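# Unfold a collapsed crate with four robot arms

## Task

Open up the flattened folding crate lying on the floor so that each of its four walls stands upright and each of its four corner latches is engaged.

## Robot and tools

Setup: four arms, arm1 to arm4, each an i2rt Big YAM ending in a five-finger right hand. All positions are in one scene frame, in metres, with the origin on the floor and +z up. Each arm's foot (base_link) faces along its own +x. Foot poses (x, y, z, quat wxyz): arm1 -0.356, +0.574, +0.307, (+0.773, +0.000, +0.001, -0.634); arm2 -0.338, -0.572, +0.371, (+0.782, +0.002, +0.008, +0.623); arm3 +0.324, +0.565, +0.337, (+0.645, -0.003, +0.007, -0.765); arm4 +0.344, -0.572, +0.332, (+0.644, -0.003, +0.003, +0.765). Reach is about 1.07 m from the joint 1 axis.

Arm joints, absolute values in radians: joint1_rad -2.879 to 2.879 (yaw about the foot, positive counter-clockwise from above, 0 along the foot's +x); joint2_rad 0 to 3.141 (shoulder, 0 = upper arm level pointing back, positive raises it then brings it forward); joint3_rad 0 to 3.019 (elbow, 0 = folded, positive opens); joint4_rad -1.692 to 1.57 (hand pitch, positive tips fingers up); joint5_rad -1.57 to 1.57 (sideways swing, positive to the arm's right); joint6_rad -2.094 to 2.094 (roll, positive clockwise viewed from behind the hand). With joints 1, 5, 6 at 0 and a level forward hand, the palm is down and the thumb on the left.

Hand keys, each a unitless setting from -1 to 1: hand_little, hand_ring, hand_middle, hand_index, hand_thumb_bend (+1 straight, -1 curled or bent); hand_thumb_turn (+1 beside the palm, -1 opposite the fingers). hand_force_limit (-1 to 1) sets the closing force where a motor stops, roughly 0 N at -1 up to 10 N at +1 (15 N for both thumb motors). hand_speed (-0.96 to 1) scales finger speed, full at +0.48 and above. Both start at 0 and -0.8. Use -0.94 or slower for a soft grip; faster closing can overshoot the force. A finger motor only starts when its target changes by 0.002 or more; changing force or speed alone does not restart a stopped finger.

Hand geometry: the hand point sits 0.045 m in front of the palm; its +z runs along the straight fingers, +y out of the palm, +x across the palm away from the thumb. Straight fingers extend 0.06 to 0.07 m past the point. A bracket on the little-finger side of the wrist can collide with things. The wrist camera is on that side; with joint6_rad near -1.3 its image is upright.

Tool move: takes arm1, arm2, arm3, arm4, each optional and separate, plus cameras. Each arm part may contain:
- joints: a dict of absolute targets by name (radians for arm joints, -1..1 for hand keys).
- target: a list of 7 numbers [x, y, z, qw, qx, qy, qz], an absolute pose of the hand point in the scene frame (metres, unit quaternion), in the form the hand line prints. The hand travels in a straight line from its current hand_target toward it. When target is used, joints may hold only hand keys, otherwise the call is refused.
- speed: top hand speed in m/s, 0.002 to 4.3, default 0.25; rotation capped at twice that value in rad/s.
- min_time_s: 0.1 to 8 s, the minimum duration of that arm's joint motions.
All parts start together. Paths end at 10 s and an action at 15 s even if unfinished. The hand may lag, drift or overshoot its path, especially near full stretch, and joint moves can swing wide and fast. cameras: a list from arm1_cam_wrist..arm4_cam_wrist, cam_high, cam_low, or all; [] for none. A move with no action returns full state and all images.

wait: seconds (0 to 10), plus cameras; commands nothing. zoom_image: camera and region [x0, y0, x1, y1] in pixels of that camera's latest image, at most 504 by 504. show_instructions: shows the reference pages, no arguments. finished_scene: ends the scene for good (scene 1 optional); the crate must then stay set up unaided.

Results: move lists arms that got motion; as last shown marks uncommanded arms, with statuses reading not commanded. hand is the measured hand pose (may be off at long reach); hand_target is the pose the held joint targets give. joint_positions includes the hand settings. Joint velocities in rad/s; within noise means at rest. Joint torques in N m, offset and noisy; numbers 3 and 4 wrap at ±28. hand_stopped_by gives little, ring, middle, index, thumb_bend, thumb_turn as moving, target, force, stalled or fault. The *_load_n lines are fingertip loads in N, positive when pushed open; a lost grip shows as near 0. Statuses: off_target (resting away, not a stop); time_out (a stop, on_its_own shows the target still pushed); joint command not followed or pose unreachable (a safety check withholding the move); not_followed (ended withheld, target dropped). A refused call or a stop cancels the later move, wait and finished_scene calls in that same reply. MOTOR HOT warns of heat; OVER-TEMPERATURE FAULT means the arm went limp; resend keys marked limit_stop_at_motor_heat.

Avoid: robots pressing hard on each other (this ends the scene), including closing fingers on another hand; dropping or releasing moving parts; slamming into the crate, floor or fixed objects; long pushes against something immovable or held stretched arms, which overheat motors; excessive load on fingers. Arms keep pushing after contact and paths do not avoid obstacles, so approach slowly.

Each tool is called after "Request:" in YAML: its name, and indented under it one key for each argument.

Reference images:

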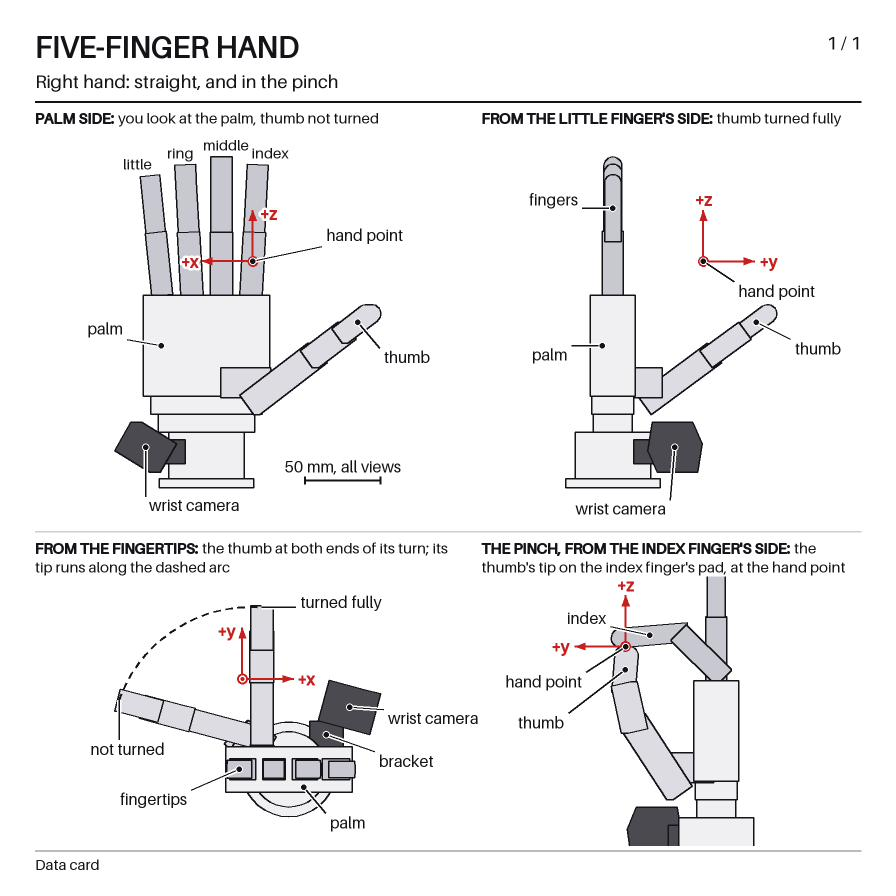

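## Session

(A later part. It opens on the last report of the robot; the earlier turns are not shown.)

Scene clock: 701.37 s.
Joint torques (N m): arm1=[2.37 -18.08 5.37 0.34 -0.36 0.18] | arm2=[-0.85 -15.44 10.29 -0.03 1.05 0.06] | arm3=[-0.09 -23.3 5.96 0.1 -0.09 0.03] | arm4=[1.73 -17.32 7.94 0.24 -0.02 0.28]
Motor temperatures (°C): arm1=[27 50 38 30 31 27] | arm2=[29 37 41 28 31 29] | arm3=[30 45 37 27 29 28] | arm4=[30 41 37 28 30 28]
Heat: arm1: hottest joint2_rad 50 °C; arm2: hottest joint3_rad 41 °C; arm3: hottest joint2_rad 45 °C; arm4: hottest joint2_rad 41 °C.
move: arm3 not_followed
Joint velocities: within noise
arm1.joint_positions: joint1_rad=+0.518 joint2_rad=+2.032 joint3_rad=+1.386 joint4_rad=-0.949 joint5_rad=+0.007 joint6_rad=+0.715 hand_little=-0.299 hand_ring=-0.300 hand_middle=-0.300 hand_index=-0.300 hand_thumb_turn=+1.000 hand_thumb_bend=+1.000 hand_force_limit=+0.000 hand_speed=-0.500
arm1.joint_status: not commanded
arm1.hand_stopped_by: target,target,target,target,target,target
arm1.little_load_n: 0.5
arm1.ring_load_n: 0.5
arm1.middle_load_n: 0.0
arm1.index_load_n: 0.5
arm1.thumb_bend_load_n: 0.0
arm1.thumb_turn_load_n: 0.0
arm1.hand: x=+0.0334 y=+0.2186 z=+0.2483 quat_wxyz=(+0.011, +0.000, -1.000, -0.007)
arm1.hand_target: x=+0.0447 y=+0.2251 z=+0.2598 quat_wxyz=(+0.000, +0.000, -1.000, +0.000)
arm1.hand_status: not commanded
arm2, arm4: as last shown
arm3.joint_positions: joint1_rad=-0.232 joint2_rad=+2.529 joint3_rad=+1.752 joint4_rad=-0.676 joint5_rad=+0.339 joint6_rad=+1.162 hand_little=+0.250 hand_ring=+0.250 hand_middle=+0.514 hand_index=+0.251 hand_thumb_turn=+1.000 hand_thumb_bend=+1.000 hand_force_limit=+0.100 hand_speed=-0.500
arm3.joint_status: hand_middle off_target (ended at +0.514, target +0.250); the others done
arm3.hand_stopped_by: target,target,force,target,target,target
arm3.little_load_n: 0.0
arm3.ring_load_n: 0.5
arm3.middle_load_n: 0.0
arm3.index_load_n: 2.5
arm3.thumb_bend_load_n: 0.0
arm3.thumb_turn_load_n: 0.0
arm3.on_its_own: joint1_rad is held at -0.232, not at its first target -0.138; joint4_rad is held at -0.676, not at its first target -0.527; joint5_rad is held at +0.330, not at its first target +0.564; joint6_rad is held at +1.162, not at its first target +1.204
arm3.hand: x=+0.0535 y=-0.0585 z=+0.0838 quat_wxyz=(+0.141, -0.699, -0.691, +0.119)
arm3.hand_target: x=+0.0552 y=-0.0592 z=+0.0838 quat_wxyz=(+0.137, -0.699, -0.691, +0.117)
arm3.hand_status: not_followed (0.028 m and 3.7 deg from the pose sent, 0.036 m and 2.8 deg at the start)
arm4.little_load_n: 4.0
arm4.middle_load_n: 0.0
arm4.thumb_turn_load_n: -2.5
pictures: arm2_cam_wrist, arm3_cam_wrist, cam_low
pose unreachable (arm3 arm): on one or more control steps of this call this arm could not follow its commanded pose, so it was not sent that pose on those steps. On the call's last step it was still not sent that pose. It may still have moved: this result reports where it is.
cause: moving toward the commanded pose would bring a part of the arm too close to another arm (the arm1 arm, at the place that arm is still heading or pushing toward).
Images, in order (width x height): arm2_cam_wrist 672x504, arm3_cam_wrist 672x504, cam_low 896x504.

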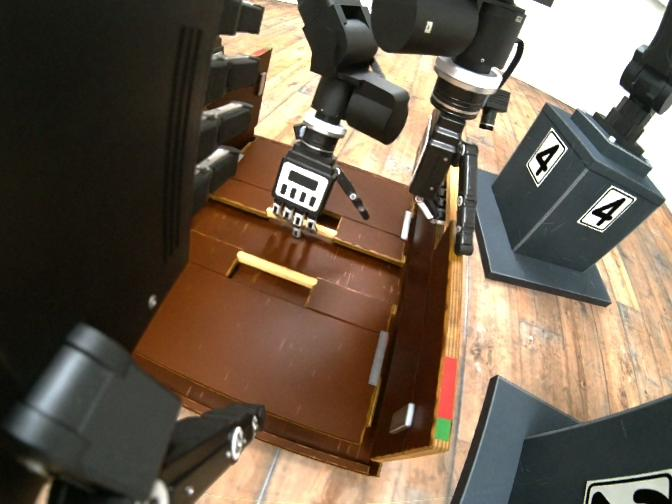

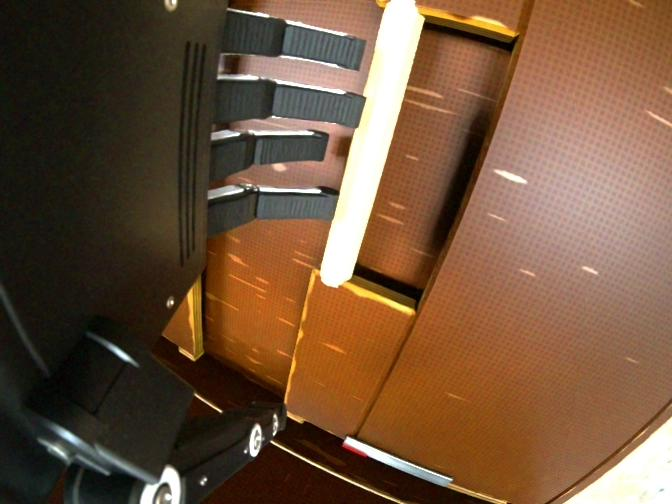

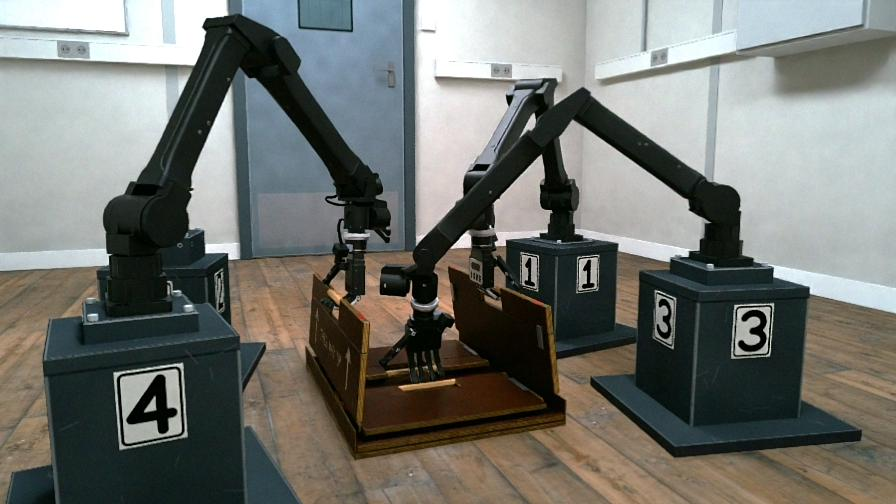

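Request:
move:
  arm3: {"target": [0.045, -0.075, 0.105, -0.183, 0.683, 0.683, -0.183], "speed": 0.08, "joints": {"hand_little": 0.6, "hand_ring": 0.6, "hand_middle": 0.6, "hand_index": 0.6}}

Request:
move:
  arm3: {"target": [0.024, -0.078, 0.10, -0.183, 0.683, 0.683, -0.183], "speed": 0.08, "joints": {"hand_little": -0.2, "hand_ring": -0.2, "hand_middle": -0.2, "hand_index": -0.2}}
  cameras: ["arm3_cam_wrist", "arm2_cam_wrist", "cam_low"]

Request:
zoom_image:
  camera: "arm3_cam_wrist"
  region: [190, 0, 450, 300]

Request:
zoom_image:
  camera: "arm2_cam_wrist"
  region: [240, 150, 380, 270]

Scene clock: 725.93 s.
Joint torques (N m): arm1=[2.43 -18.08 5.37 0.35 -0.36 0.18] | arm2=[-0.32 -15.74 10.41 -0.1 1.07 0.11] | arm3=[0.03 -24.23 5.76 0.73 0.53 0] | arm4=[1.73 -17.32 7.95 0.25 -0.01 0.28]
Motor temperatures (°C): arm1=[27 51 38 30 31 27] | arm2=[29 37 41 28 31 29] | arm3=[30 44 36 27 29 28] | arm4=[30 41 37 28 30 28]
Heat: arm1: hottest joint2_rad 51 °C; arm2: hottest joint3_rad 41 °C; arm3: hottest joint2_rad 44 °C; arm4: hottest joint2_rad 41 °C.
move: arm3 off_target
Joint velocities: within noise
arm1.joint_positions: joint1_rad=+0.518 joint2_rad=+2.032 joint3_rad=+1.386 joint4_rad=-0.949 joint5_rad=+0.007 joint6_rad=+0.715 hand_little=-0.299 hand_ring=-0.300 hand_middle=-0.300 hand_index=-0.300 hand_thumb_turn=+1.000 hand_thumb_bend=+1.000 hand_force_limit=+0.000 hand_speed=-0.500
arm1.joint_status: not commanded
arm1.hand_stopped_by: target,target,target,target,target,target
arm1.little_load_n: 0.5
arm1.ring_load_n: 0.0
arm1.middle_load_n: 0.0
arm1.index_load_n: 0.0
arm1.thumb_bend_load_n: 0.0
arm1.thumb_turn_load_n: 0.0
arm1.hand: x=+0.0334 y=+0.2186 z=+0.2483 quat_wxyz=(+0.011, +0.000, -1.000, -0.007)
arm1.hand_target: x=+0.0447 y=+0.2251 z=+0.2598 quat_wxyz=(+0.000, +0.000, -1.000, +0.000)
arm1.hand_status: not commanded
arm2, arm4: as last shown
arm2.little_load_n: -0.5
arm3.joint_positions: joint1_rad=-0.206 joint2_rad=+2.505 joint3_rad=+1.723 joint4_rad=-0.611 joint5_rad=+0.469 joint6_rad=+1.162 hand_little=+0.600 hand_ring=+0.600 hand_middle=+0.600 hand_index=+0.600 hand_thumb_turn=+1.000 hand_thumb_bend=+1.000 hand_force_limit=+0.100 hand_speed=-0.500
arm3.joint_status: all done
arm3.hand_stopped_by: target,target,target,target,target,target
arm3.little_load_n: 0.0
arm3.ring_load_n: 0.0
arm3.middle_load_n: 0.0
arm3.index_load_n: 0.0
arm3.thumb_bend_load_n: 0.0
arm3.thumb_turn_load_n: 0.0
arm3.hand: x=+0.0409 y=-0.0659 z=+0.0960 quat_wxyz=(+0.187, -0.687, -0.681, +0.171)
arm3.hand_target: x=+0.0451 y=-0.0751 z=+0.1051 quat_wxyz=(+0.183, -0.683, -0.683, +0.183)
arm3.hand_status: off_target (0.013 m and 1.5 deg from the pose sent, 0.028 m and 9.0 deg at the start)
arm4.little_load_n: 3.5
arm4.thumb_turn_load_n: -3.0
pictures: none
held back during your reply time (arm3 arm), on 90 control steps: a part of the arm was too close to another arm, or the arm's last command would have brought one too close.
pose unreachable (arm3 arm): on one or more control steps of this call this arm could not follow its commanded pose, so it was not sent that pose on those steps. It may still have moved: this result reports where it is.
cause: moving toward the commanded pose would bring a part of the arm too close to another arm (the arm1 arm, at the place that arm is still heading or pushing toward).

Scene clock: 727.00 s.
Joint torques (N m): arm1=[2.49 -18.08 5.38 0.38 -0.37 0.18] | arm2=[-0.21 -15.91 10.21 -0.06 1.06 0.08] | arm3=[-1.26 -22.01 8.73 0.66 0.25 -0.06] | arm4=[1.85 -17.32 7.95 0.25 -0.01 0.28]
Motor temperatures (°C): arm1=[27 51 38 30 31 27] | arm2=[29 37 41 28 31 29] | arm3=[30 45 36 27 29 28] | arm4=[30 41 37 28 30 28]
Heat: arm1: hottest joint2_rad 51 °C; arm2: hottest joint3_rad 41 °C; arm3: hottest joint2_rad 45 °C; arm4: hottest joint2_rad 41 °C.
move: arm3 off_target
Joint velocities: within noise
arm1, arm2, arm4: as last shown
arm2.little_load_n: 0.0
arm2.index_load_n: -0.5
arm3.joint_positions: joint1_rad=-0.210 joint2_rad=+2.505 joint3_rad=+1.734 joint4_rad=-0.611 joint5_rad=+0.469 joint6_rad=+1.136 hand_little=-0.200 hand_ring=-0.200 hand_middle=-0.200 hand_index=-0.200 hand_thumb_turn=+1.000 hand_thumb_bend=+1.000 hand_force_limit=+0.100 hand_speed=-0.500
arm3.joint_status: all done
arm3.hand_stopped_by: target,target,target,target,target,target
arm3.little_load_n: 0.0
arm3.ring_load_n: 0.0
arm3.middle_load_n: 0.0
arm3.index_load_n: 0.0
arm3.thumb_bend_load_n: 0.0
arm3.thumb_turn_load_n: 0.0
arm3.hand: x=+0.0371 y=-0.0687 z=+0.0992 quat_wxyz=(+0.188, -0.680, -0.687, +0.173)
arm3.hand_target: x=+0.0242 y=-0.0776 z=+0.1005 quat_wxyz=(+0.183, -0.683, -0.683, +0.183)
arm3.hand_status: off_target (0.016 m and 1.4 deg from the pose sent, 0.021 m and 1.5 deg at the start)
pictures: arm2_cam_wrist, arm3_cam_wrist, cam_low
Images, in order (width x height): arm2_cam_wrist 672x504, arm3_cam_wrist 672x504, cam_low 896x504.

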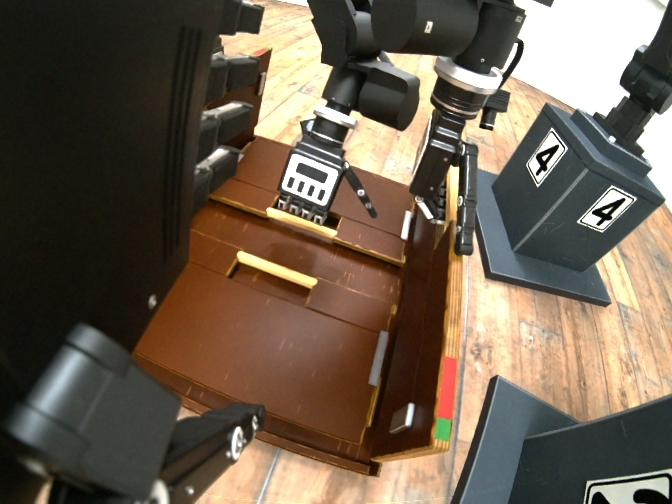

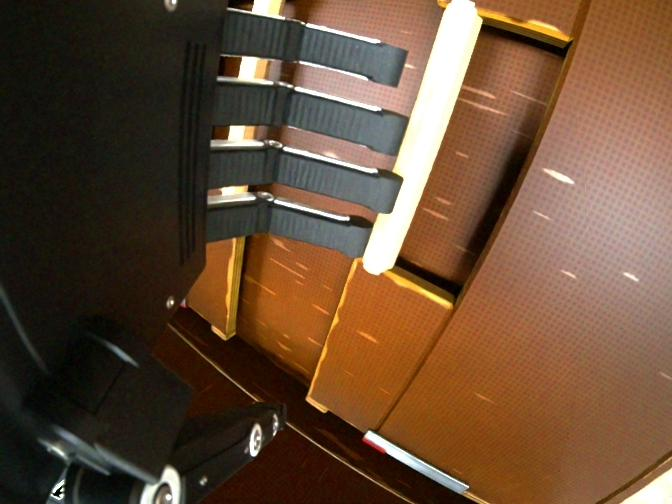

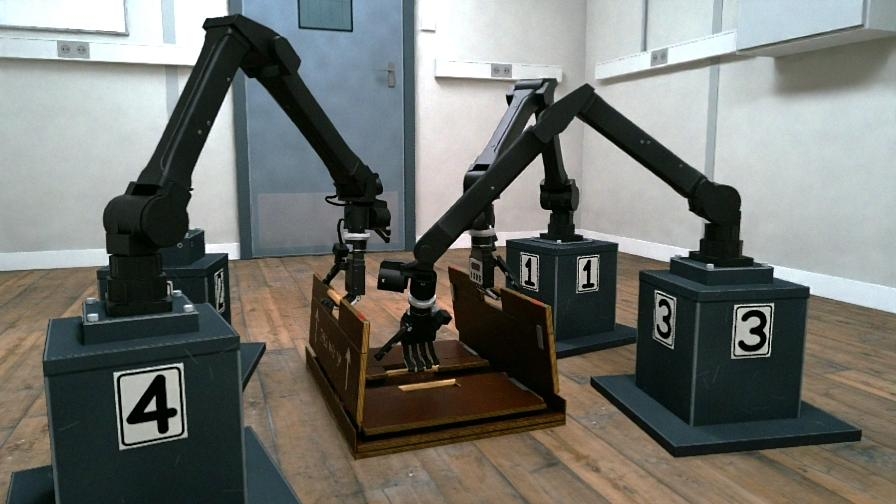

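Scaled by 1.680 from the camera's image (finer frame: 960x720).

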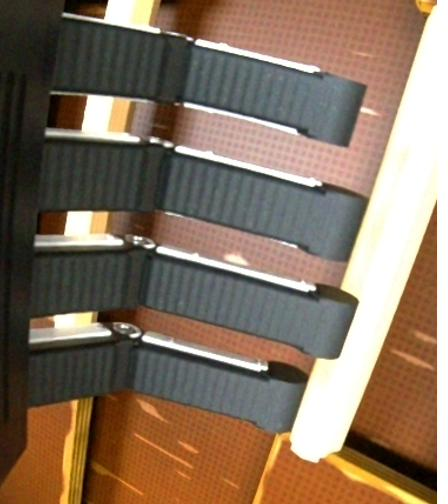

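Scaled by 3.600 from the camera's image (finer frame: 960x720).

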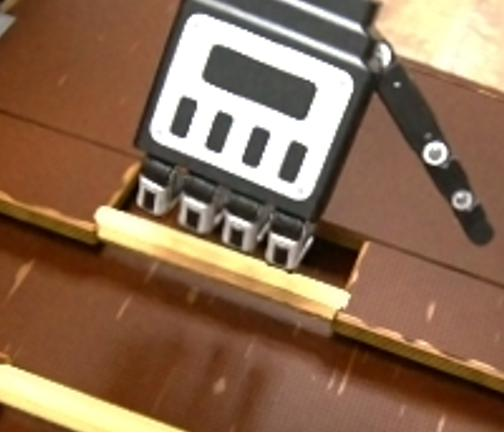

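Request:
move:
  arm3: {"target": [0.004, -0.08, 0.085, -0.183, 0.683, 0.683, -0.183], "speed": 0.08, "joints": {"hand_little": 0.0, "hand_ring": 0.0, "hand_middle": 0.0, "hand_index": 0.0}}
  cameras: ["arm3_cam_wrist"]

Request:
zoom_image:
  camera: "arm3_cam_wrist"
  region: [190, 0, 450, 300]

Scene clock: 735.63 s.
Joint torques (N m): arm1=[2.37 -18.14 5.37 0.35 -0.37 0.18] | arm2=[-0.38 -15.68 10.4 -0.1 1.05 0.11] | arm3=[-0.38 -23.3 6.06 0.34 0.36 0.01] | arm4=[1.9 -17.44 7.92 0.27 -0.02 0.28]
Motor temperatures (°C): arm1=[27 51 38 30 31 27] | arm2=[29 37 41 28 31 29] | arm3=[30 45 36 27 29 28] | arm4=[30 41 37 28 30 28]
Heat: arm1: hottest joint2_rad 51 °C; arm2: hottest joint3_rad 41 °C; arm3: hottest joint2_rad 45 °C; arm4: hottest joint2_rad 41 °C.
move: arm3 not_followed
Joint velocities: within noise
arm1.joint_positions: joint1_rad=+0.518 joint2_rad=+2.032 joint3_rad=+1.386 joint4_rad=-0.949 joint5_rad=+0.007 joint6_rad=+0.715 hand_little=-0.299 hand_ring=-0.300 hand_middle=-0.300 hand_index=-0.300 hand_thumb_turn=+1.000 hand_thumb_bend=+1.000 hand_force_limit=+0.000 hand_speed=-0.500
arm1.joint_status: not commanded
arm1.hand_stopped_by: target,target,target,target,target,target
arm1.little_load_n: 0.5
arm1.ring_load_n: 0.0
arm1.middle_load_n: 0.0
arm1.index_load_n: 0.5
arm1.thumb_bend_load_n: -0.5
arm1.thumb_turn_load_n: 0.0
arm1.hand: x=+0.0334 y=+0.2186 z=+0.2483 quat_wxyz=(+0.011, +0.000, -1.000, -0.007)
arm1.hand_target: x=+0.0447 y=+0.2251 z=+0.2598 quat_wxyz=(+0.000, +0.000, -1.000, +0.000)
arm1.hand_status: not commanded
arm2, arm4: as last shown
arm2.ring_load_n: 0.5
arm2.index_load_n: 0.0
arm3.joint_positions: joint1_rad=-0.210 joint2_rad=+2.505 joint3_rad=+1.734 joint4_rad=-0.611 joint5_rad=+0.469 joint6_rad=+1.135 hand_little=+0.000 hand_ring=+0.000 hand_middle=+0.000 hand_index=+0.000 hand_thumb_turn=+1.000 hand_thumb_bend=+1.000 hand_force_limit=+0.100 hand_speed=-0.500
arm3.joint_status: all done
arm3.hand_stopped_by: target,target,target,target,target,target
arm3.little_load_n: 0.0
arm3.ring_load_n: 0.0
arm3.middle_load_n: 0.0
arm3.index_load_n: 0.0
arm3.thumb_bend_load_n: -0.5
arm3.thumb_turn_load_n: 0.0
arm3.hand: x=+0.0369 y=-0.0687 z=+0.0993 quat_wxyz=(+0.188, -0.680, -0.688, +0.173)
arm3.hand_target: x=+0.0369 y=-0.0687 z=+0.0993 quat_wxyz=(+0.188, -0.680, -0.688, +0.173)
arm3.hand_status: not_followed (0.038 m and 1.4 deg from the pose sent, 0.038 m and 1.4 deg at the start)
pose unreachable (arm3 arm): on one or more control steps of this call this arm could not follow its commanded pose, so it was not sent that pose on those steps. On the call's last step it was still not sent that pose. It may still have moved: this result reports where it is.
cause: moving toward the commanded pose would bring a part of the arm too close to another arm (the arm1 arm, at the place that arm is still heading or pushing toward).
Images, in order (width x height): arm3_cam_wrist 672x504.

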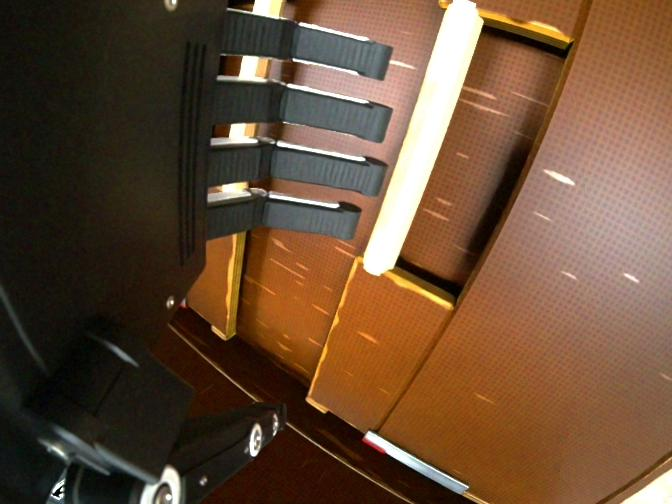

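Scaled by 1.680 from the camera's image (finer frame: 960x720).

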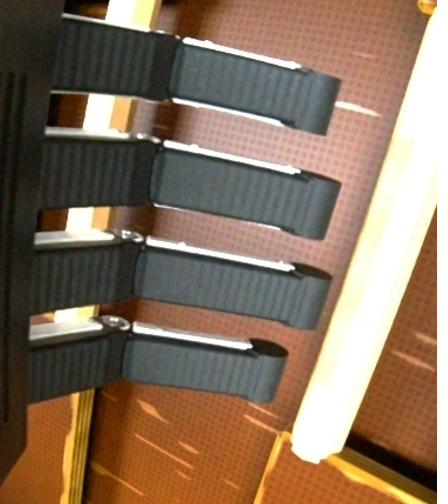

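Request:
move:
  arm3: {"target": [0.03, -0.08, 0.105, -0.23021, 0.66858, 0.66858, -0.23021], "speed": 0.08}

Request:
move:
  arm3: {"target": [0.006, -0.08, 0.085, -0.23021, 0.66858, 0.66858, -0.23021], "speed": 0.08, "joints": {"hand_little": -0.3, "hand_ring": -0.3, "hand_middle": -0.3, "hand_index": -0.3}}
  cameras: ["arm3_cam_wrist", "arm2_cam_wrist"]

Request:
zoom_image:
  camera: "arm3_cam_wrist"
  region: [190, 0, 450, 300]

Scene clock: 748.27 s.
Joint torques (N m): arm1=[2.43 -18.14 5.39 0.38 -0.37 0.18] | arm2=[-0.21 -14.62 10.22 -0.05 1.06 0.09] | arm3=[0.21 -23.65 5.67 0.87 0.59 0.12] | arm4=[1.85 -17.26 7.95 0.27 -0.01 0.28]
Motor temperatures (°C): arm1=[27 51 38 30 31 27] | arm2=[29 37 41 28 31 29] | arm3=[30 47 36 27 29 28] | arm4=[30 41 38 28 30 28]
Heat: arm1: hottest joint2_rad 51 °C; arm2: hottest joint3_rad 41 °C; arm3: hottest joint2_rad 47 °C; arm4: hottest joint2_rad 41 °C.
move: arm3 done
Joint velocities: within noise
arm1: as last shown
arm1.ring_load_n: 0.5
arm1.thumb_bend_load_n: 0.0
arm2.joint_positions: joint1_rad=+0.396 joint2_rad=+1.948 joint3_rad=+1.099 joint4_rad=-0.487 joint5_rad=+1.254 joint6_rad=-0.029 hand_little=+1.000 hand_ring=+1.000 hand_middle=+1.000 hand_index=+1.000 hand_thumb_turn=+1.000 hand_thumb_bend=+1.000 hand_force_limit=+0.000 hand_speed=-0.800
arm2.joint_status: not commanded
arm2.hand_stopped_by: target,target,target,target,target,target
arm2.little_load_n: 0.0
arm2.ring_load_n: 0.0
arm2.middle_load_n: 0.0
arm2.index_load_n: 0.0
arm2.thumb_bend_load_n: 0.0
arm2.thumb_turn_load_n: 0.0
arm2.hand: x=-0.2422 y=-0.0934 z=+0.3656 quat_wxyz=(-0.133, +0.812, +0.013, +0.568)
arm2.hand_target: x=-0.2401 y=-0.0785 z=+0.3702 quat_wxyz=(-0.141, +0.812, -0.002, +0.566)
arm2.hand_status: not commanded
arm3.joint_positions: joint1_rad=-0.186 joint2_rad=+2.505 joint3_rad=+1.715 joint4_rad=-0.538 joint5_rad=+0.601 joint6_rad=+1.139 hand_little=+0.000 hand_ring=+0.000 hand_middle=+0.000 hand_index=+0.000 hand_thumb_turn=+1.000 hand_thumb_bend=+1.000 hand_force_limit=+0.100 hand_speed=-0.500
arm3.joint_status: not commanded
arm3.hand_stopped_by: target,target,target,target,target,target
arm3.little_load_n: 0.0
arm3.ring_load_n: 0.0
arm3.middle_load_n: 0.0
arm3.index_load_n: 0.0
arm3.thumb_bend_load_n: 0.0
arm3.thumb_turn_load_n: 0.0
arm3.hand: x=+0.0250 y=-0.0738 z=+0.1026 quat_wxyz=(+0.234, -0.669, -0.670, +0.222)
arm3.hand_target: x=+0.0300 y=-0.0800 z=+0.1052 quat_wxyz=(+0.230, -0.669, -0.669, +0.230)
arm3.hand_status: done (0.008 m and 1.1 deg from the pose sent, 0.015 m and 8.5 deg at the start)
arm4.joint_positions: joint1_rad=+0.565 joint2_rad=+2.103 joint3_rad=+1.406 joint4_rad=-0.915 joint5_rad=+0.002 joint6_rad=+0.701 hand_little=-0.299 hand_ring=-0.300 hand_middle=-0.300 hand_index=-0.300 hand_thumb_turn=+1.000 hand_thumb_bend=+1.000 hand_force_limit=+0.200 hand_speed=-0.500
arm4.joint_status: not commanded
arm4.hand_stopped_by: target,target,target,target,target,target
arm4.little_load_n: 3.5
arm4.ring_load_n: 1.0
arm4.middle_load_n: 0.0
arm4.index_load_n: 0.0
arm4.thumb_bend_load_n: 0.0
arm4.thumb_turn_load_n: -3.0
arm4.hand: x=-0.0558 y=-0.2223 z=+0.2388 quat_wxyz=(+0.019, +1.000, +0.017, +0.015)
arm4.hand_target: x=-0.0698 y=-0.2153 z=+0.2600 quat_wxyz=(+0.001, +1.000, +0.000, -0.001)
arm4.hand_status: not commanded
pictures: none

Scene clock: 749.67 s.
Joint torques (N m): arm1=[2.43 -18.14 5.37 0.36 -0.36 0.18] | arm2=[-0.44 -15.79 10.33 -0.21 1.06 0.13] | arm3=[-1.14 -21.3 8.58 0.9 0.32 -0.08] | arm4=[1.79 -17.38 7.94 0.28 -0.01 0.28]
Motor temperatures (°C): arm1=[27 51 38 30 31 27] | arm2=[29 37 41 28 31 29] | arm3=[30 47 36 27 29 28] | arm4=[30 41 38 28 30 28]
Heat: arm1: hottest joint2_rad 51 °C; arm2: hottest joint3_rad 41 °C; arm3: hottest joint2_rad 47 °C; arm4: hottest joint2_rad 41 °C.
move: arm3 off_target
Joint velocities: within noise
arm1, arm2, arm4: as last shown
arm1.ring_load_n: 0.0
arm1.index_load_n: 0.0
arm1.thumb_turn_load_n: 0.5
arm3.joint_positions: joint1_rad=-0.198 joint2_rad=+2.533 joint3_rad=+1.726 joint4_rad=-0.507 joint5_rad=+0.598 joint6_rad=+1.116 hand_little=-0.300 hand_ring=-0.300 hand_middle=-0.300 hand_index=-0.300 hand_thumb_turn=+1.000 hand_thumb_bend=+1.000 hand_force_limit=+0.100 hand_speed=-0.500
arm3.joint_status: all done
arm3.hand_stopped_by: target,target,target,target,target,target
arm3.little_load_n: 0.0
arm3.ring_load_n: 0.0
arm3.middle_load_n: 0.0
arm3.index_load_n: 0.0
arm3.thumb_bend_load_n: 0.0
arm3.thumb_turn_load_n: -0.5
arm3.hand: x=+0.0166 y=-0.0728 z=+0.0891 quat_wxyz=(+0.234, -0.666, -0.672, +0.224)
arm3.hand_target: x=+0.0063 y=-0.0796 z=+0.0854 quat_wxyz=(+0.230, -0.669, -0.669, +0.230)
arm3.hand_status: off_target (0.013 m and 1.0 deg from the pose sent, 0.027 m and 1.1 deg at the start)
arm4.little_load_n: 4.0
pictures: arm2_cam_wrist, arm3_cam_wrist
Images, in order (width x height): arm2_cam_wrist 672x504, arm3_cam_wrist 672x504.

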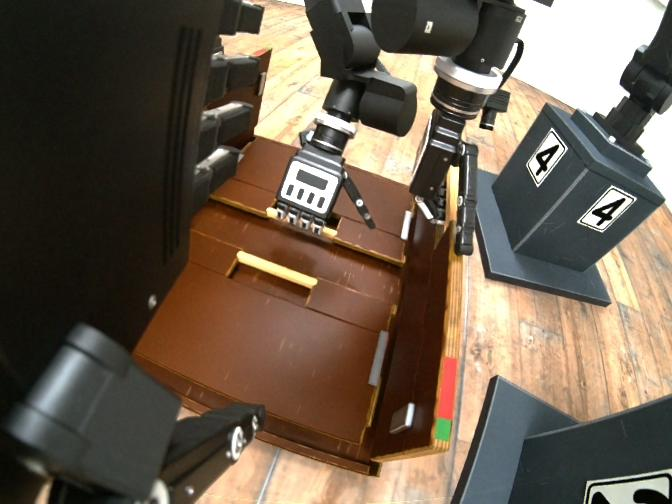

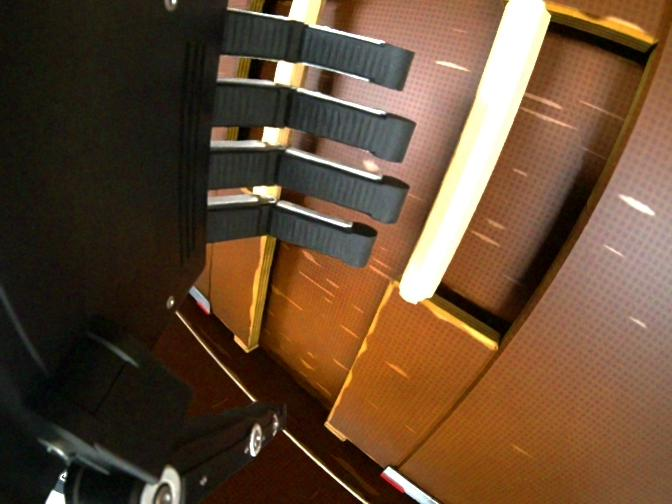

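Scaled by 1.680 from the camera's image (finer frame: 960x720).

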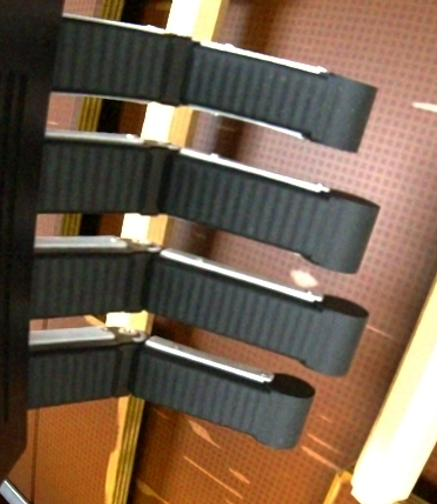

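Request:
move:
  arm3: {"target": [0.012, -0.08, 0.048, -0.23021, 0.66858, 0.66858, -0.23021], "speed": 0.06}
  cameras: ["arm3_cam_wrist", "cam_low"]

Request:
zoom_image:
  camera: "arm3_cam_wrist"
  region: [190, 0, 450, 300]

Request:
zoom_image:
  camera: "cam_low"
  region: [350, 280, 550, 430]

Scene clock: 754.57 s.
Joint torques (N m): arm1=[2.32 -18.08 5.35 0.35 -0.36 0.18] | arm2=[-0.32 -15.68 10.19 -0.13 1.05 0.09] | arm3=[-0.5 -21.89 8.29 0.88 0.33 0.02] | arm4=[1.79 -17.44 7.97 0.29 -0.01 0.28]
Motor temperatures (°C): arm1=[27 51 38 30 31 27] | arm2=[29 37 41 28 31 29] | arm3=[30 47 37 27 29 28] | arm4=[30 41 38 28 30 28]
Heat: arm1: hottest joint2_rad 51 °C; arm2: hottest joint3_rad 41 °C; arm3: hottest joint2_rad 47 °C; arm4: hottest joint2_rad 41 °C.
move: arm3 off_target
Joint velocities: within noise
arm1, arm2, arm4: as last shown
arm1.ring_load_n: 0.5
arm1.thumb_turn_load_n: 0.0
arm3.joint_positions: joint1_rad=-0.198 joint2_rad=+2.602 joint3_rad=+1.757 joint4_rad=-0.470 joint5_rad=+0.600 joint6_rad=+1.117 hand_little=-0.300 hand_ring=-0.300 hand_middle=-0.300 hand_index=-0.300 hand_thumb_turn=+1.000 hand_thumb_bend=+1.000 hand_force_limit=+0.100 hand_speed=-0.500
arm3.joint_status: not commanded
arm3.hand_stopped_by: target,target,target,target,target,target
arm3.little_load_n: 0.0
arm3.ring_load_n: 0.0
arm3.middle_load_n: 0.0
arm3.index_load_n: 0.0
arm3.thumb_bend_load_n: 0.0
arm3.thumb_turn_load_n: 0.0
arm3.hand: x=+0.0163 y=-0.0712 z=+0.0544 quat_wxyz=(+0.235, -0.666, -0.672, +0.223)
arm3.hand_target: x=+0.0123 y=-0.0796 z=+0.0484 quat_wxyz=(+0.230, -0.668, -0.669, +0.230)
arm3.hand_status: off_target (0.012 m and 1.1 deg from the pose sent, 0.042 m and 1.0 deg at the start)
arm4.little_load_n: 3.5
Images, in order (width x height): arm3_cam_wrist 672x504, cam_low 896x504.

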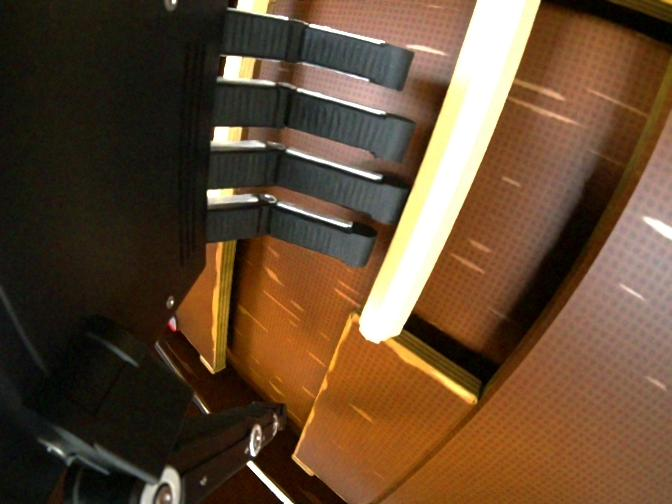

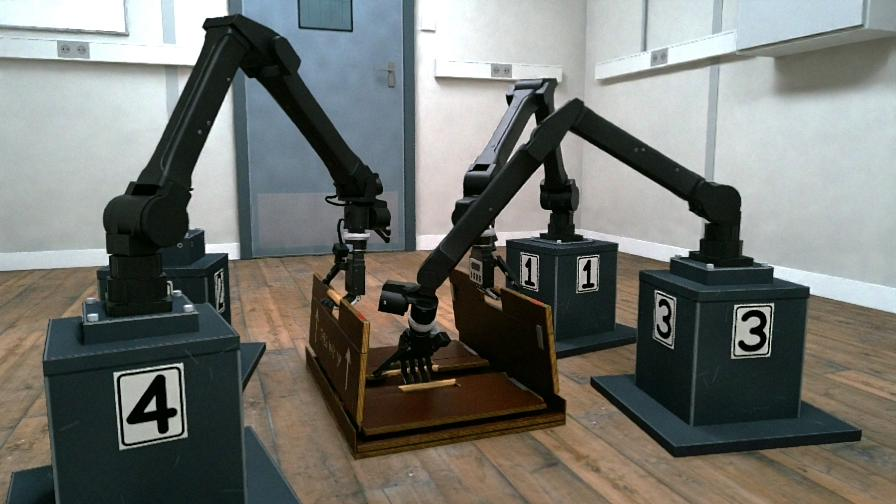

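Scaled by 1.680 from the camera's image (finer frame: 960x720).

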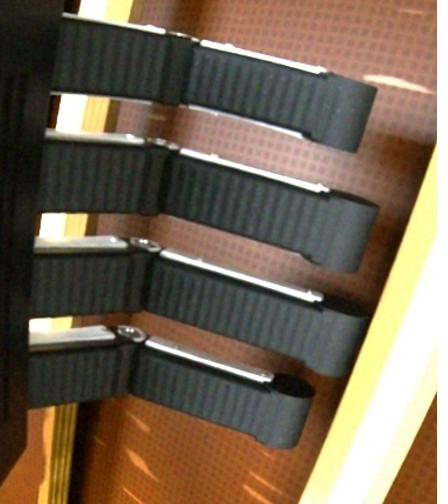

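Scaled by 2.520 from the camera's image (finer frame: 1280x720).

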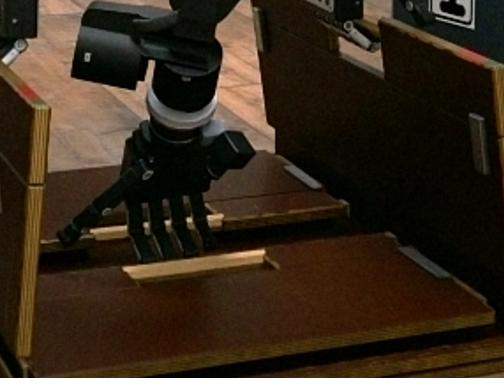

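Request:
move:
  arm3: {"target": [0.012, -0.08, 0.036, -0.23021, 0.66858, 0.66858, -0.23021], "speed": 0.06}

Request:
move:
  arm3: {"target": [0.036, -0.08, 0.038, -0.23021, 0.66858, 0.66858, -0.23021], "speed": 0.05}
  cameras: ["arm3_cam_wrist", "cam_low"]

Request:
zoom_image:
  camera: "arm3_cam_wrist"
  region: [190, 0, 450, 300]

Request:
zoom_image:
  camera: "cam_low"
  region: [350, 280, 550, 430]

Scene clock: 761.10 s.
Joint torques (N m): arm1=[2.37 -18.08 5.39 0.35 -0.36 0.18] | arm2=[-0.62 -15.91 10.32 -0.12 1.09 0.12] | arm3=[-0.62 -21.95 8.08 0.85 0.33 0.04] | arm4=[1.73 -17.38 7.95 0.25 -0.02 0.28]
Motor temperatures (°C): arm1=[27 51 38 30 31 27] | arm2=[29 37 41 28 31 29] | arm3=[30 47 37 27 29 28] | arm4=[30 42 38 28 30 28]
Heat: arm1: hottest joint2_rad 51 °C; arm2: hottest joint3_rad 41 °C; arm3: hottest joint2_rad 47 °C; arm4: hottest joint2_rad 42 °C.
move: arm3 off_target
Joint velocities: within noise
arm1, arm2, arm4: as last shown
arm1.ring_load_n: 0.0
arm1.thumb_bend_load_n: -0.5
arm3.joint_positions: joint1_rad=-0.198 joint2_rad=+2.628 joint3_rad=+1.771 joint4_rad=-0.460 joint5_rad=+0.600 joint6_rad=+1.117 hand_little=-0.300 hand_ring=-0.300 hand_middle=-0.300 hand_index=-0.300 hand_thumb_turn=+1.000 hand_thumb_bend=+1.000 hand_force_limit=+0.100 hand_speed=-0.500
arm3.joint_status: not commanded
arm3.hand_stopped_by: target,target,target,target,target,target
arm3.little_load_n: 0.0
arm3.ring_load_n: 0.0
arm3.middle_load_n: 0.0
arm3.index_load_n: 0.0
arm3.thumb_bend_load_n: 0.0
arm3.thumb_turn_load_n: 0.0
arm3.hand: x=+0.0162 y=-0.0708 z=+0.0417 quat_wxyz=(+0.235, -0.666, -0.672, +0.222)
arm3.hand_target: x=+0.0123 y=-0.0797 z=+0.0364 quat_wxyz=(+0.230, -0.669, -0.669, +0.230)
arm3.hand_status: off_target (0.012 m and 1.2 deg from the pose sent, 0.021 m and 1.1 deg at the start)
arm4.little_load_n: 4.0
arm4.ring_load_n: 1.5
pictures: none

Scene clock: 762.20 s.
Joint torques (N m): arm1=[2.37 -18.08 5.38 0.38 -0.36 0.18] | arm2=[-0.26 -15.38 10.28 -0.05 1.07 0.08] | arm3=[0.62 -23.06 5.46 0.68 0.33 0.17] | arm4=[1.73 -17.38 7.94 0.25 -0.01 0.28]
Motor temperatures (°C): arm1=[27 51 38 30 31 27] | arm2=[29 37 41 28 31 29] | arm3=[30 47 37 27 29 28] | arm4=[30 42 38 28 30 28]
Heat: arm1: hottest joint2_rad 51 °C; arm2: hottest joint3_rad 41 °C; arm3: hottest joint2_rad 47 °C; arm4: hottest joint2_rad 42 °C.
move: arm3 off_target
Joint velocities: within noise
arm1, arm2, arm4: as last shown
arm1.thumb_bend_load_n: 0.0
arm2.index_load_n: 0.5
arm3.joint_positions: joint1_rad=-0.186 joint2_rad=+2.628 joint3_rad=+1.771 joint4_rad=-0.460 joint5_rad=+0.610 joint6_rad=+1.146 hand_little=-0.300 hand_ring=-0.300 hand_middle=-0.300 hand_index=-0.300 hand_thumb_turn=+1.000 hand_thumb_bend=+1.000 hand_force_limit=+0.100 hand_speed=-0.500
arm3.joint_status: not commanded
arm3.hand_stopped_by: target,target,target,target,target,target
arm3.little_load_n: 0.0
arm3.ring_load_n: 0.0
arm3.middle_load_n: 1.5
arm3.index_load_n: 0.0
arm3.thumb_bend_load_n: 0.0
arm3.thumb_turn_load_n: 0.0
arm3.hand: x=+0.0217 y=-0.0753 z=+0.0425 quat_wxyz=(+0.235, -0.671, -0.665, +0.228)
arm3.hand_target: x=+0.0358 y=-0.0799 z=+0.0382 quat_wxyz=(+0.230, -0.669, -0.669, +0.230)
arm3.hand_status: off_target (0.016 m and 0.8 deg from the pose sent, 0.022 m and 1.2 deg at the start)
arm4.little_load_n: 3.5
arm4.ring_load_n: 1.0
arm4.index_load_n: 0.5
Images, in order (width x height): arm3_cam_wrist 672x504, cam_low 896x504.

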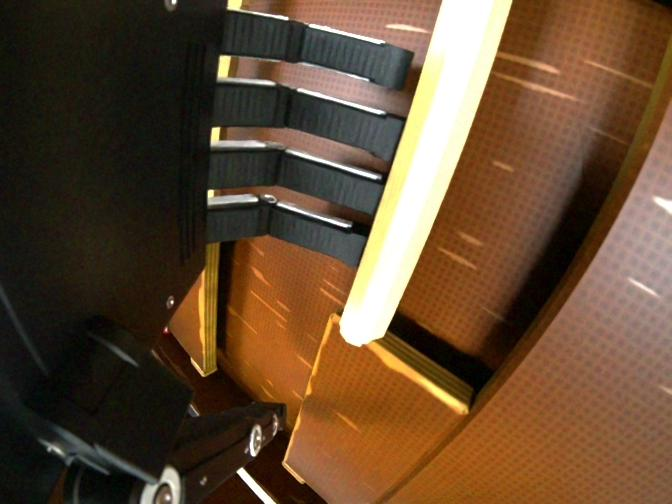

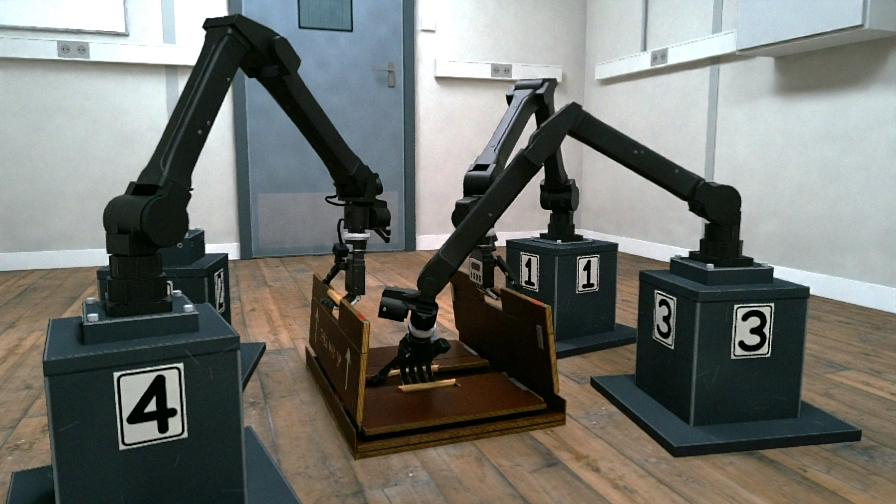

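Scaled by 1.680 from the camera's image (finer frame: 960x720).

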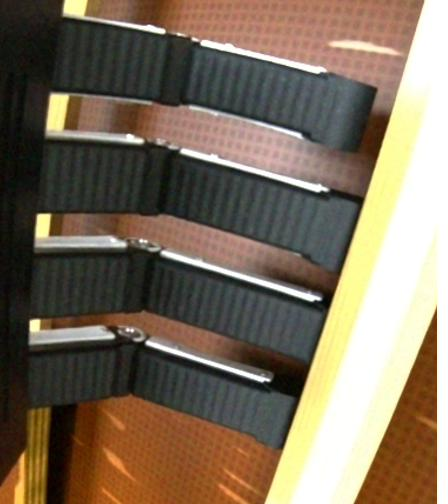

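Scaled by 2.520 from the camera's image (finer frame: 1280x720).

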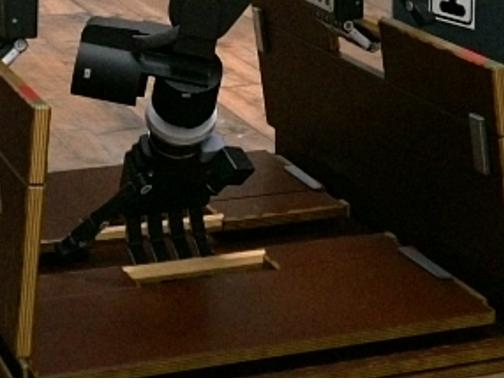

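Request:
move:
  arm3: {"target": [0.055, -0.08, 0.038, -0.23021, 0.66858, 0.66858, -0.23021], "speed": 0.05}
  cameras: ["arm3_cam_wrist", "cam_low"]

Request:
zoom_image:
  camera: "arm3_cam_wrist"
  region: [190, 0, 450, 300]

Scene clock: 767.47 s.
Joint torques (N m): arm1=[2.37 -18.08 5.37 0.36 -0.37 0.18] | arm2=[-0.26 -14.97 10.35 -0.14 1.06 0.09] | arm3=[2.84 -23.77 4.23 0.29 0.01 0.01] | arm4=[1.79 -17.44 7.94 0.27 -0.01 0.28]
Motor temperatures (°C): arm1=[27 51 38 30 31 27] | arm2=[29 37 41 28 31 29] | arm3=[30 46 37 27 29 28] | arm4=[30 42 38 28 30 28]
Heat: arm1: hottest joint2_rad 51 °C; arm2: hottest joint3_rad 41 °C; arm3: hottest joint2_rad 46 °C; arm4: hottest joint2_rad 42 °C.
move: arm3 off_target
Joint velocities: within noise
arm1, arm2, arm4: as last shown
arm1.little_load_n: 0.0
arm1.thumb_bend_load_n: -0.5
arm2.index_load_n: 0.0
arm3.joint_positions: joint1_rad=-0.180 joint2_rad=+2.627 joint3_rad=+1.761 joint4_rad=-0.460 joint5_rad=+0.624 joint6_rad=+1.191 hand_little=-0.300 hand_ring=-0.300 hand_middle=-0.300 hand_index=-0.300 hand_thumb_turn=+1.000 hand_thumb_bend=+1.000 hand_force_limit=+0.100 hand_speed=-0.500
arm3.joint_status: not commanded
arm3.hand_stopped_by: target,target,target,target,target,target
arm3.little_load_n: 0.0
arm3.ring_load_n: 0.0
arm3.middle_load_n: 3.0
arm3.index_load_n: 0.0
arm3.thumb_bend_load_n: 0.0
arm3.thumb_turn_load_n: 0.0
arm3.hand: x=+0.0233 y=-0.0737 z=+0.0418 quat_wxyz=(+0.237, -0.682, -0.651, +0.233)
arm3.hand_target: x=+0.0543 y=-0.0795 z=+0.0380 quat_wxyz=(+0.230, -0.669, -0.669, +0.230)
arm3.hand_status: off_target (0.033 m and 2.7 deg from the pose sent, 0.034 m and 0.8 deg at the start)
arm4.index_load_n: 0.0
Images, in order (width x height): arm3_cam_wrist 672x504, cam_low 896x504.

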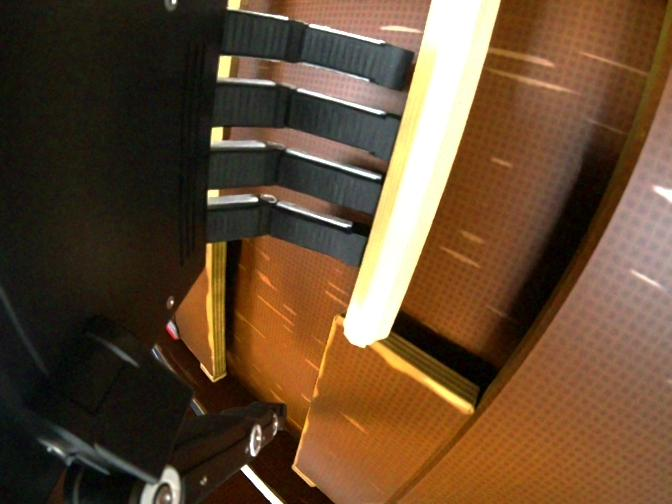

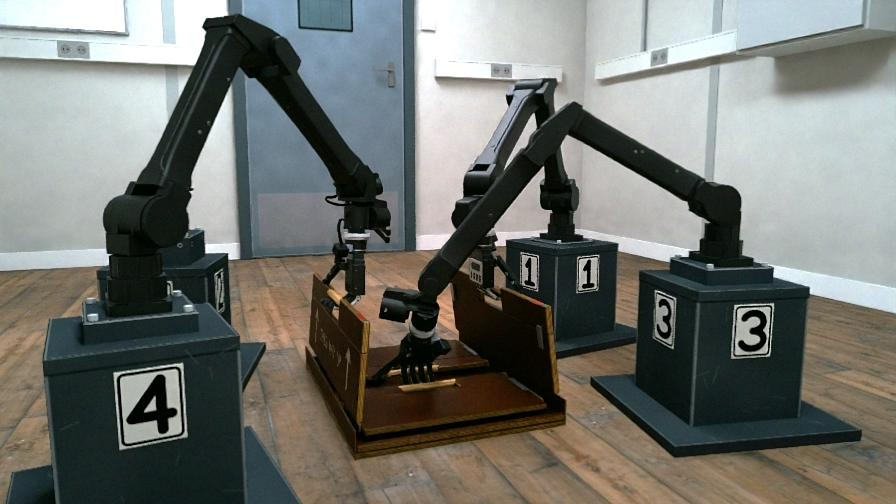

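Scaled by 1.680 from the camera's image (finer frame: 960x720).

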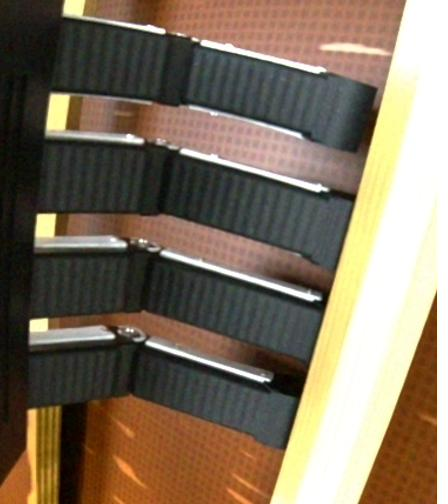

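Request:
move:
  arm3: {"target": [0.012, -0.08, 0.036, -0.23021, 0.66858, 0.66858, -0.23021], "speed": 0.06}

Request:
move:
  arm3: {"target": [0.012, -0.08, 0.020, -0.23021, 0.66858, 0.66858, -0.23021], "speed": 0.05}
  cameras: ["arm3_cam_wrist"]

Request:
zoom_image:
  camera: "arm3_cam_wrist"
  region: [200, 200, 500, 450]

Scene clock: 776.03 s.
Joint torques (N m): arm1=[2.37 -18.02 5.39 0.34 -0.37 0.18] | arm2=[-0.56 -15.74 10.32 -0.13 1.06 0.09] | arm3=[-1.32 -21.66 8.27 0.65 0.28 -0.05] | arm4=[1.85 -17.38 7.95 0.27 -0.02 0.28]
Motor temperatures (°C): arm1=[27 51 38 30 31 27] | arm2=[29 37 41 28 31 29] | arm3=[30 46 36 27 29 28] | arm4=[30 42 38 28 30 28]
Heat: arm1: hottest joint2_rad 51 °C; arm2: hottest joint3_rad 41 °C; arm3: hottest joint2_rad 46 °C; arm4: hottest joint2_rad 42 °C.
move: arm3 off_target
Joint velocities: within noise
arm1, arm2, arm4: as last shown
arm1.little_load_n: 0.5
arm1.thumb_bend_load_n: 0.0
arm2.thumb_bend_load_n: 0.5
arm3.joint_positions: joint1_rad=-0.190 joint2_rad=+2.628 joint3_rad=+1.769 joint4_rad=-0.453 joint5_rad=+0.602 joint6_rad=+1.127 hand_little=-0.300 hand_ring=-0.300 hand_middle=-0.300 hand_index=-0.300 hand_thumb_turn=+1.000 hand_thumb_bend=+1.000 hand_force_limit=+0.100 hand_speed=-0.500
arm3.joint_status: not commanded
arm3.hand_stopped_by: target,target,target,target,target,target
arm3.little_load_n: 0.0
arm3.ring_load_n: 0.0
arm3.middle_load_n: 0.5
arm3.index_load_n: 0.0
arm3.thumb_bend_load_n: 0.0
arm3.thumb_turn_load_n: 0.0
arm3.hand: x=+0.0200 y=-0.0743 z=+0.0420 quat_wxyz=(+0.233, -0.667, -0.670, +0.227)
arm3.hand_target: x=+0.0120 y=-0.0796 z=+0.0364 quat_wxyz=(+0.230, -0.669, -0.668, +0.230)
arm3.hand_status: off_target (0.012 m and 0.6 deg from the pose sent, 0.014 m and 2.7 deg at the start)
arm4.little_load_n: 4.0
arm4.index_load_n: 0.5
pictures: none

Scene clock: 777.00 s.
Joint torques (N m): arm1=[2.26 -18.08 5.37 0.39 -0.37 0.19] | arm2=[-0.15 -15.38 10.28 0.03 1.04 0.12] | arm3=[-1.26 -20.6 8.32 0.96 0.33 0.05] | arm4=[1.79 -17.38 7.95 0.25 -0.01 0.28]
Motor temperatures (°C): arm1=[27 51 38 30 31 27] | arm2=[29 37 41 28 31 29] | arm3=[30 46 36 27 29 28] | arm4=[30 42 38 28 30 28]
Heat: arm1: hottest joint2_rad 51 °C; arm2: hottest joint3_rad 41 °C; arm3: hottest joint2_rad 46 °C; arm4: hottest joint2_rad 42 °C.
move: arm3 off_target
Joint velocities: within noise
arm1.joint_positions: joint1_rad=+0.518 joint2_rad=+2.032 joint3_rad=+1.386 joint4_rad=-0.949 joint5_rad=+0.007 joint6_rad=+0.715 hand_little=-0.299 hand_ring=-0.300 hand_middle=-0.300 hand_index=-0.300 hand_thumb_turn=+1.000 hand_thumb_bend=+1.000 hand_force_limit=+0.000 hand_speed=-0.500
arm1.joint_status: not commanded
arm1.hand_stopped_by: target,target,target,target,target,target
arm1.little_load_n: 0.5
arm1.ring_load_n: 0.5
arm1.middle_load_n: 0.0
arm1.index_load_n: 0.0
arm1.thumb_bend_load_n: 0.0
arm1.thumb_turn_load_n: 0.0
arm1.hand: x=+0.0334 y=+0.2186 z=+0.2483 quat_wxyz=(+0.011, +0.000, -1.000, -0.007)
arm1.hand_target: x=+0.0447 y=+0.2251 z=+0.2598 quat_wxyz=(+0.000, +0.000, -1.000, +0.000)
arm1.hand_status: not commanded
arm2, arm4: as last shown
arm2.thumb_bend_load_n: 0.0
arm3.joint_positions: joint1_rad=-0.190 joint2_rad=+2.649 joint3_rad=+1.789 joint4_rad=-0.448 joint5_rad=+0.601 joint6_rad=+1.121 hand_little=-0.300 hand_ring=-0.300 hand_middle=-0.300 hand_index=-0.300 hand_thumb_turn=+1.000 hand_thumb_bend=+1.000 hand_force_limit=+0.100 hand_speed=-0.500
arm3.joint_status: not commanded
arm3.hand_stopped_by: target,target,target,target,target,target
arm3.little_load_n: 0.0
arm3.ring_load_n: 0.0
arm3.middle_load_n: -3.0
arm3.index_load_n: 0.0
arm3.thumb_bend_load_n: 0.0
arm3.thumb_turn_load_n: -0.5
arm3.hand: x=+0.0191 y=-0.0767 z=+0.0340 quat_wxyz=(+0.233, -0.665, -0.672, +0.227)
arm3.hand_target: x=+0.0122 y=-0.0792 z=+0.0204 quat_wxyz=(+0.230, -0.669, -0.668, +0.230)
arm3.hand_status: off_target (0.016 m and 0.7 deg from the pose sent, 0.024 m and 0.6 deg at the start)
arm4.little_load_n: 3.5
Images, in order (width x height): arm3_cam_wrist 672x504.

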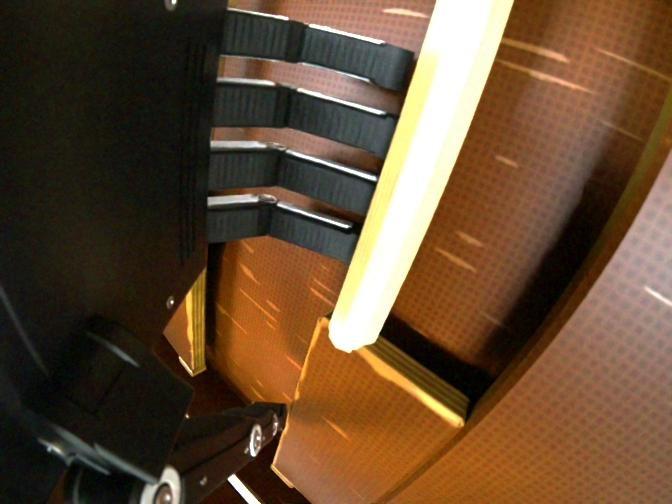

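Scaled by 1.680 from the camera's image (finer frame: 960x720).

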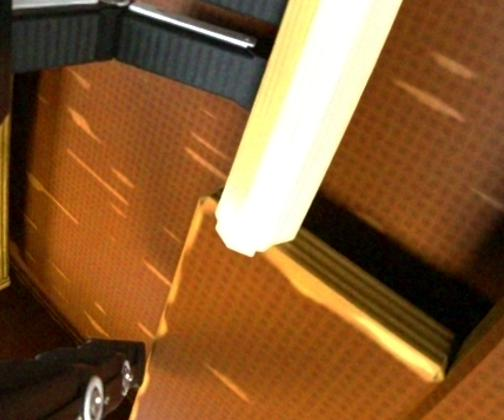

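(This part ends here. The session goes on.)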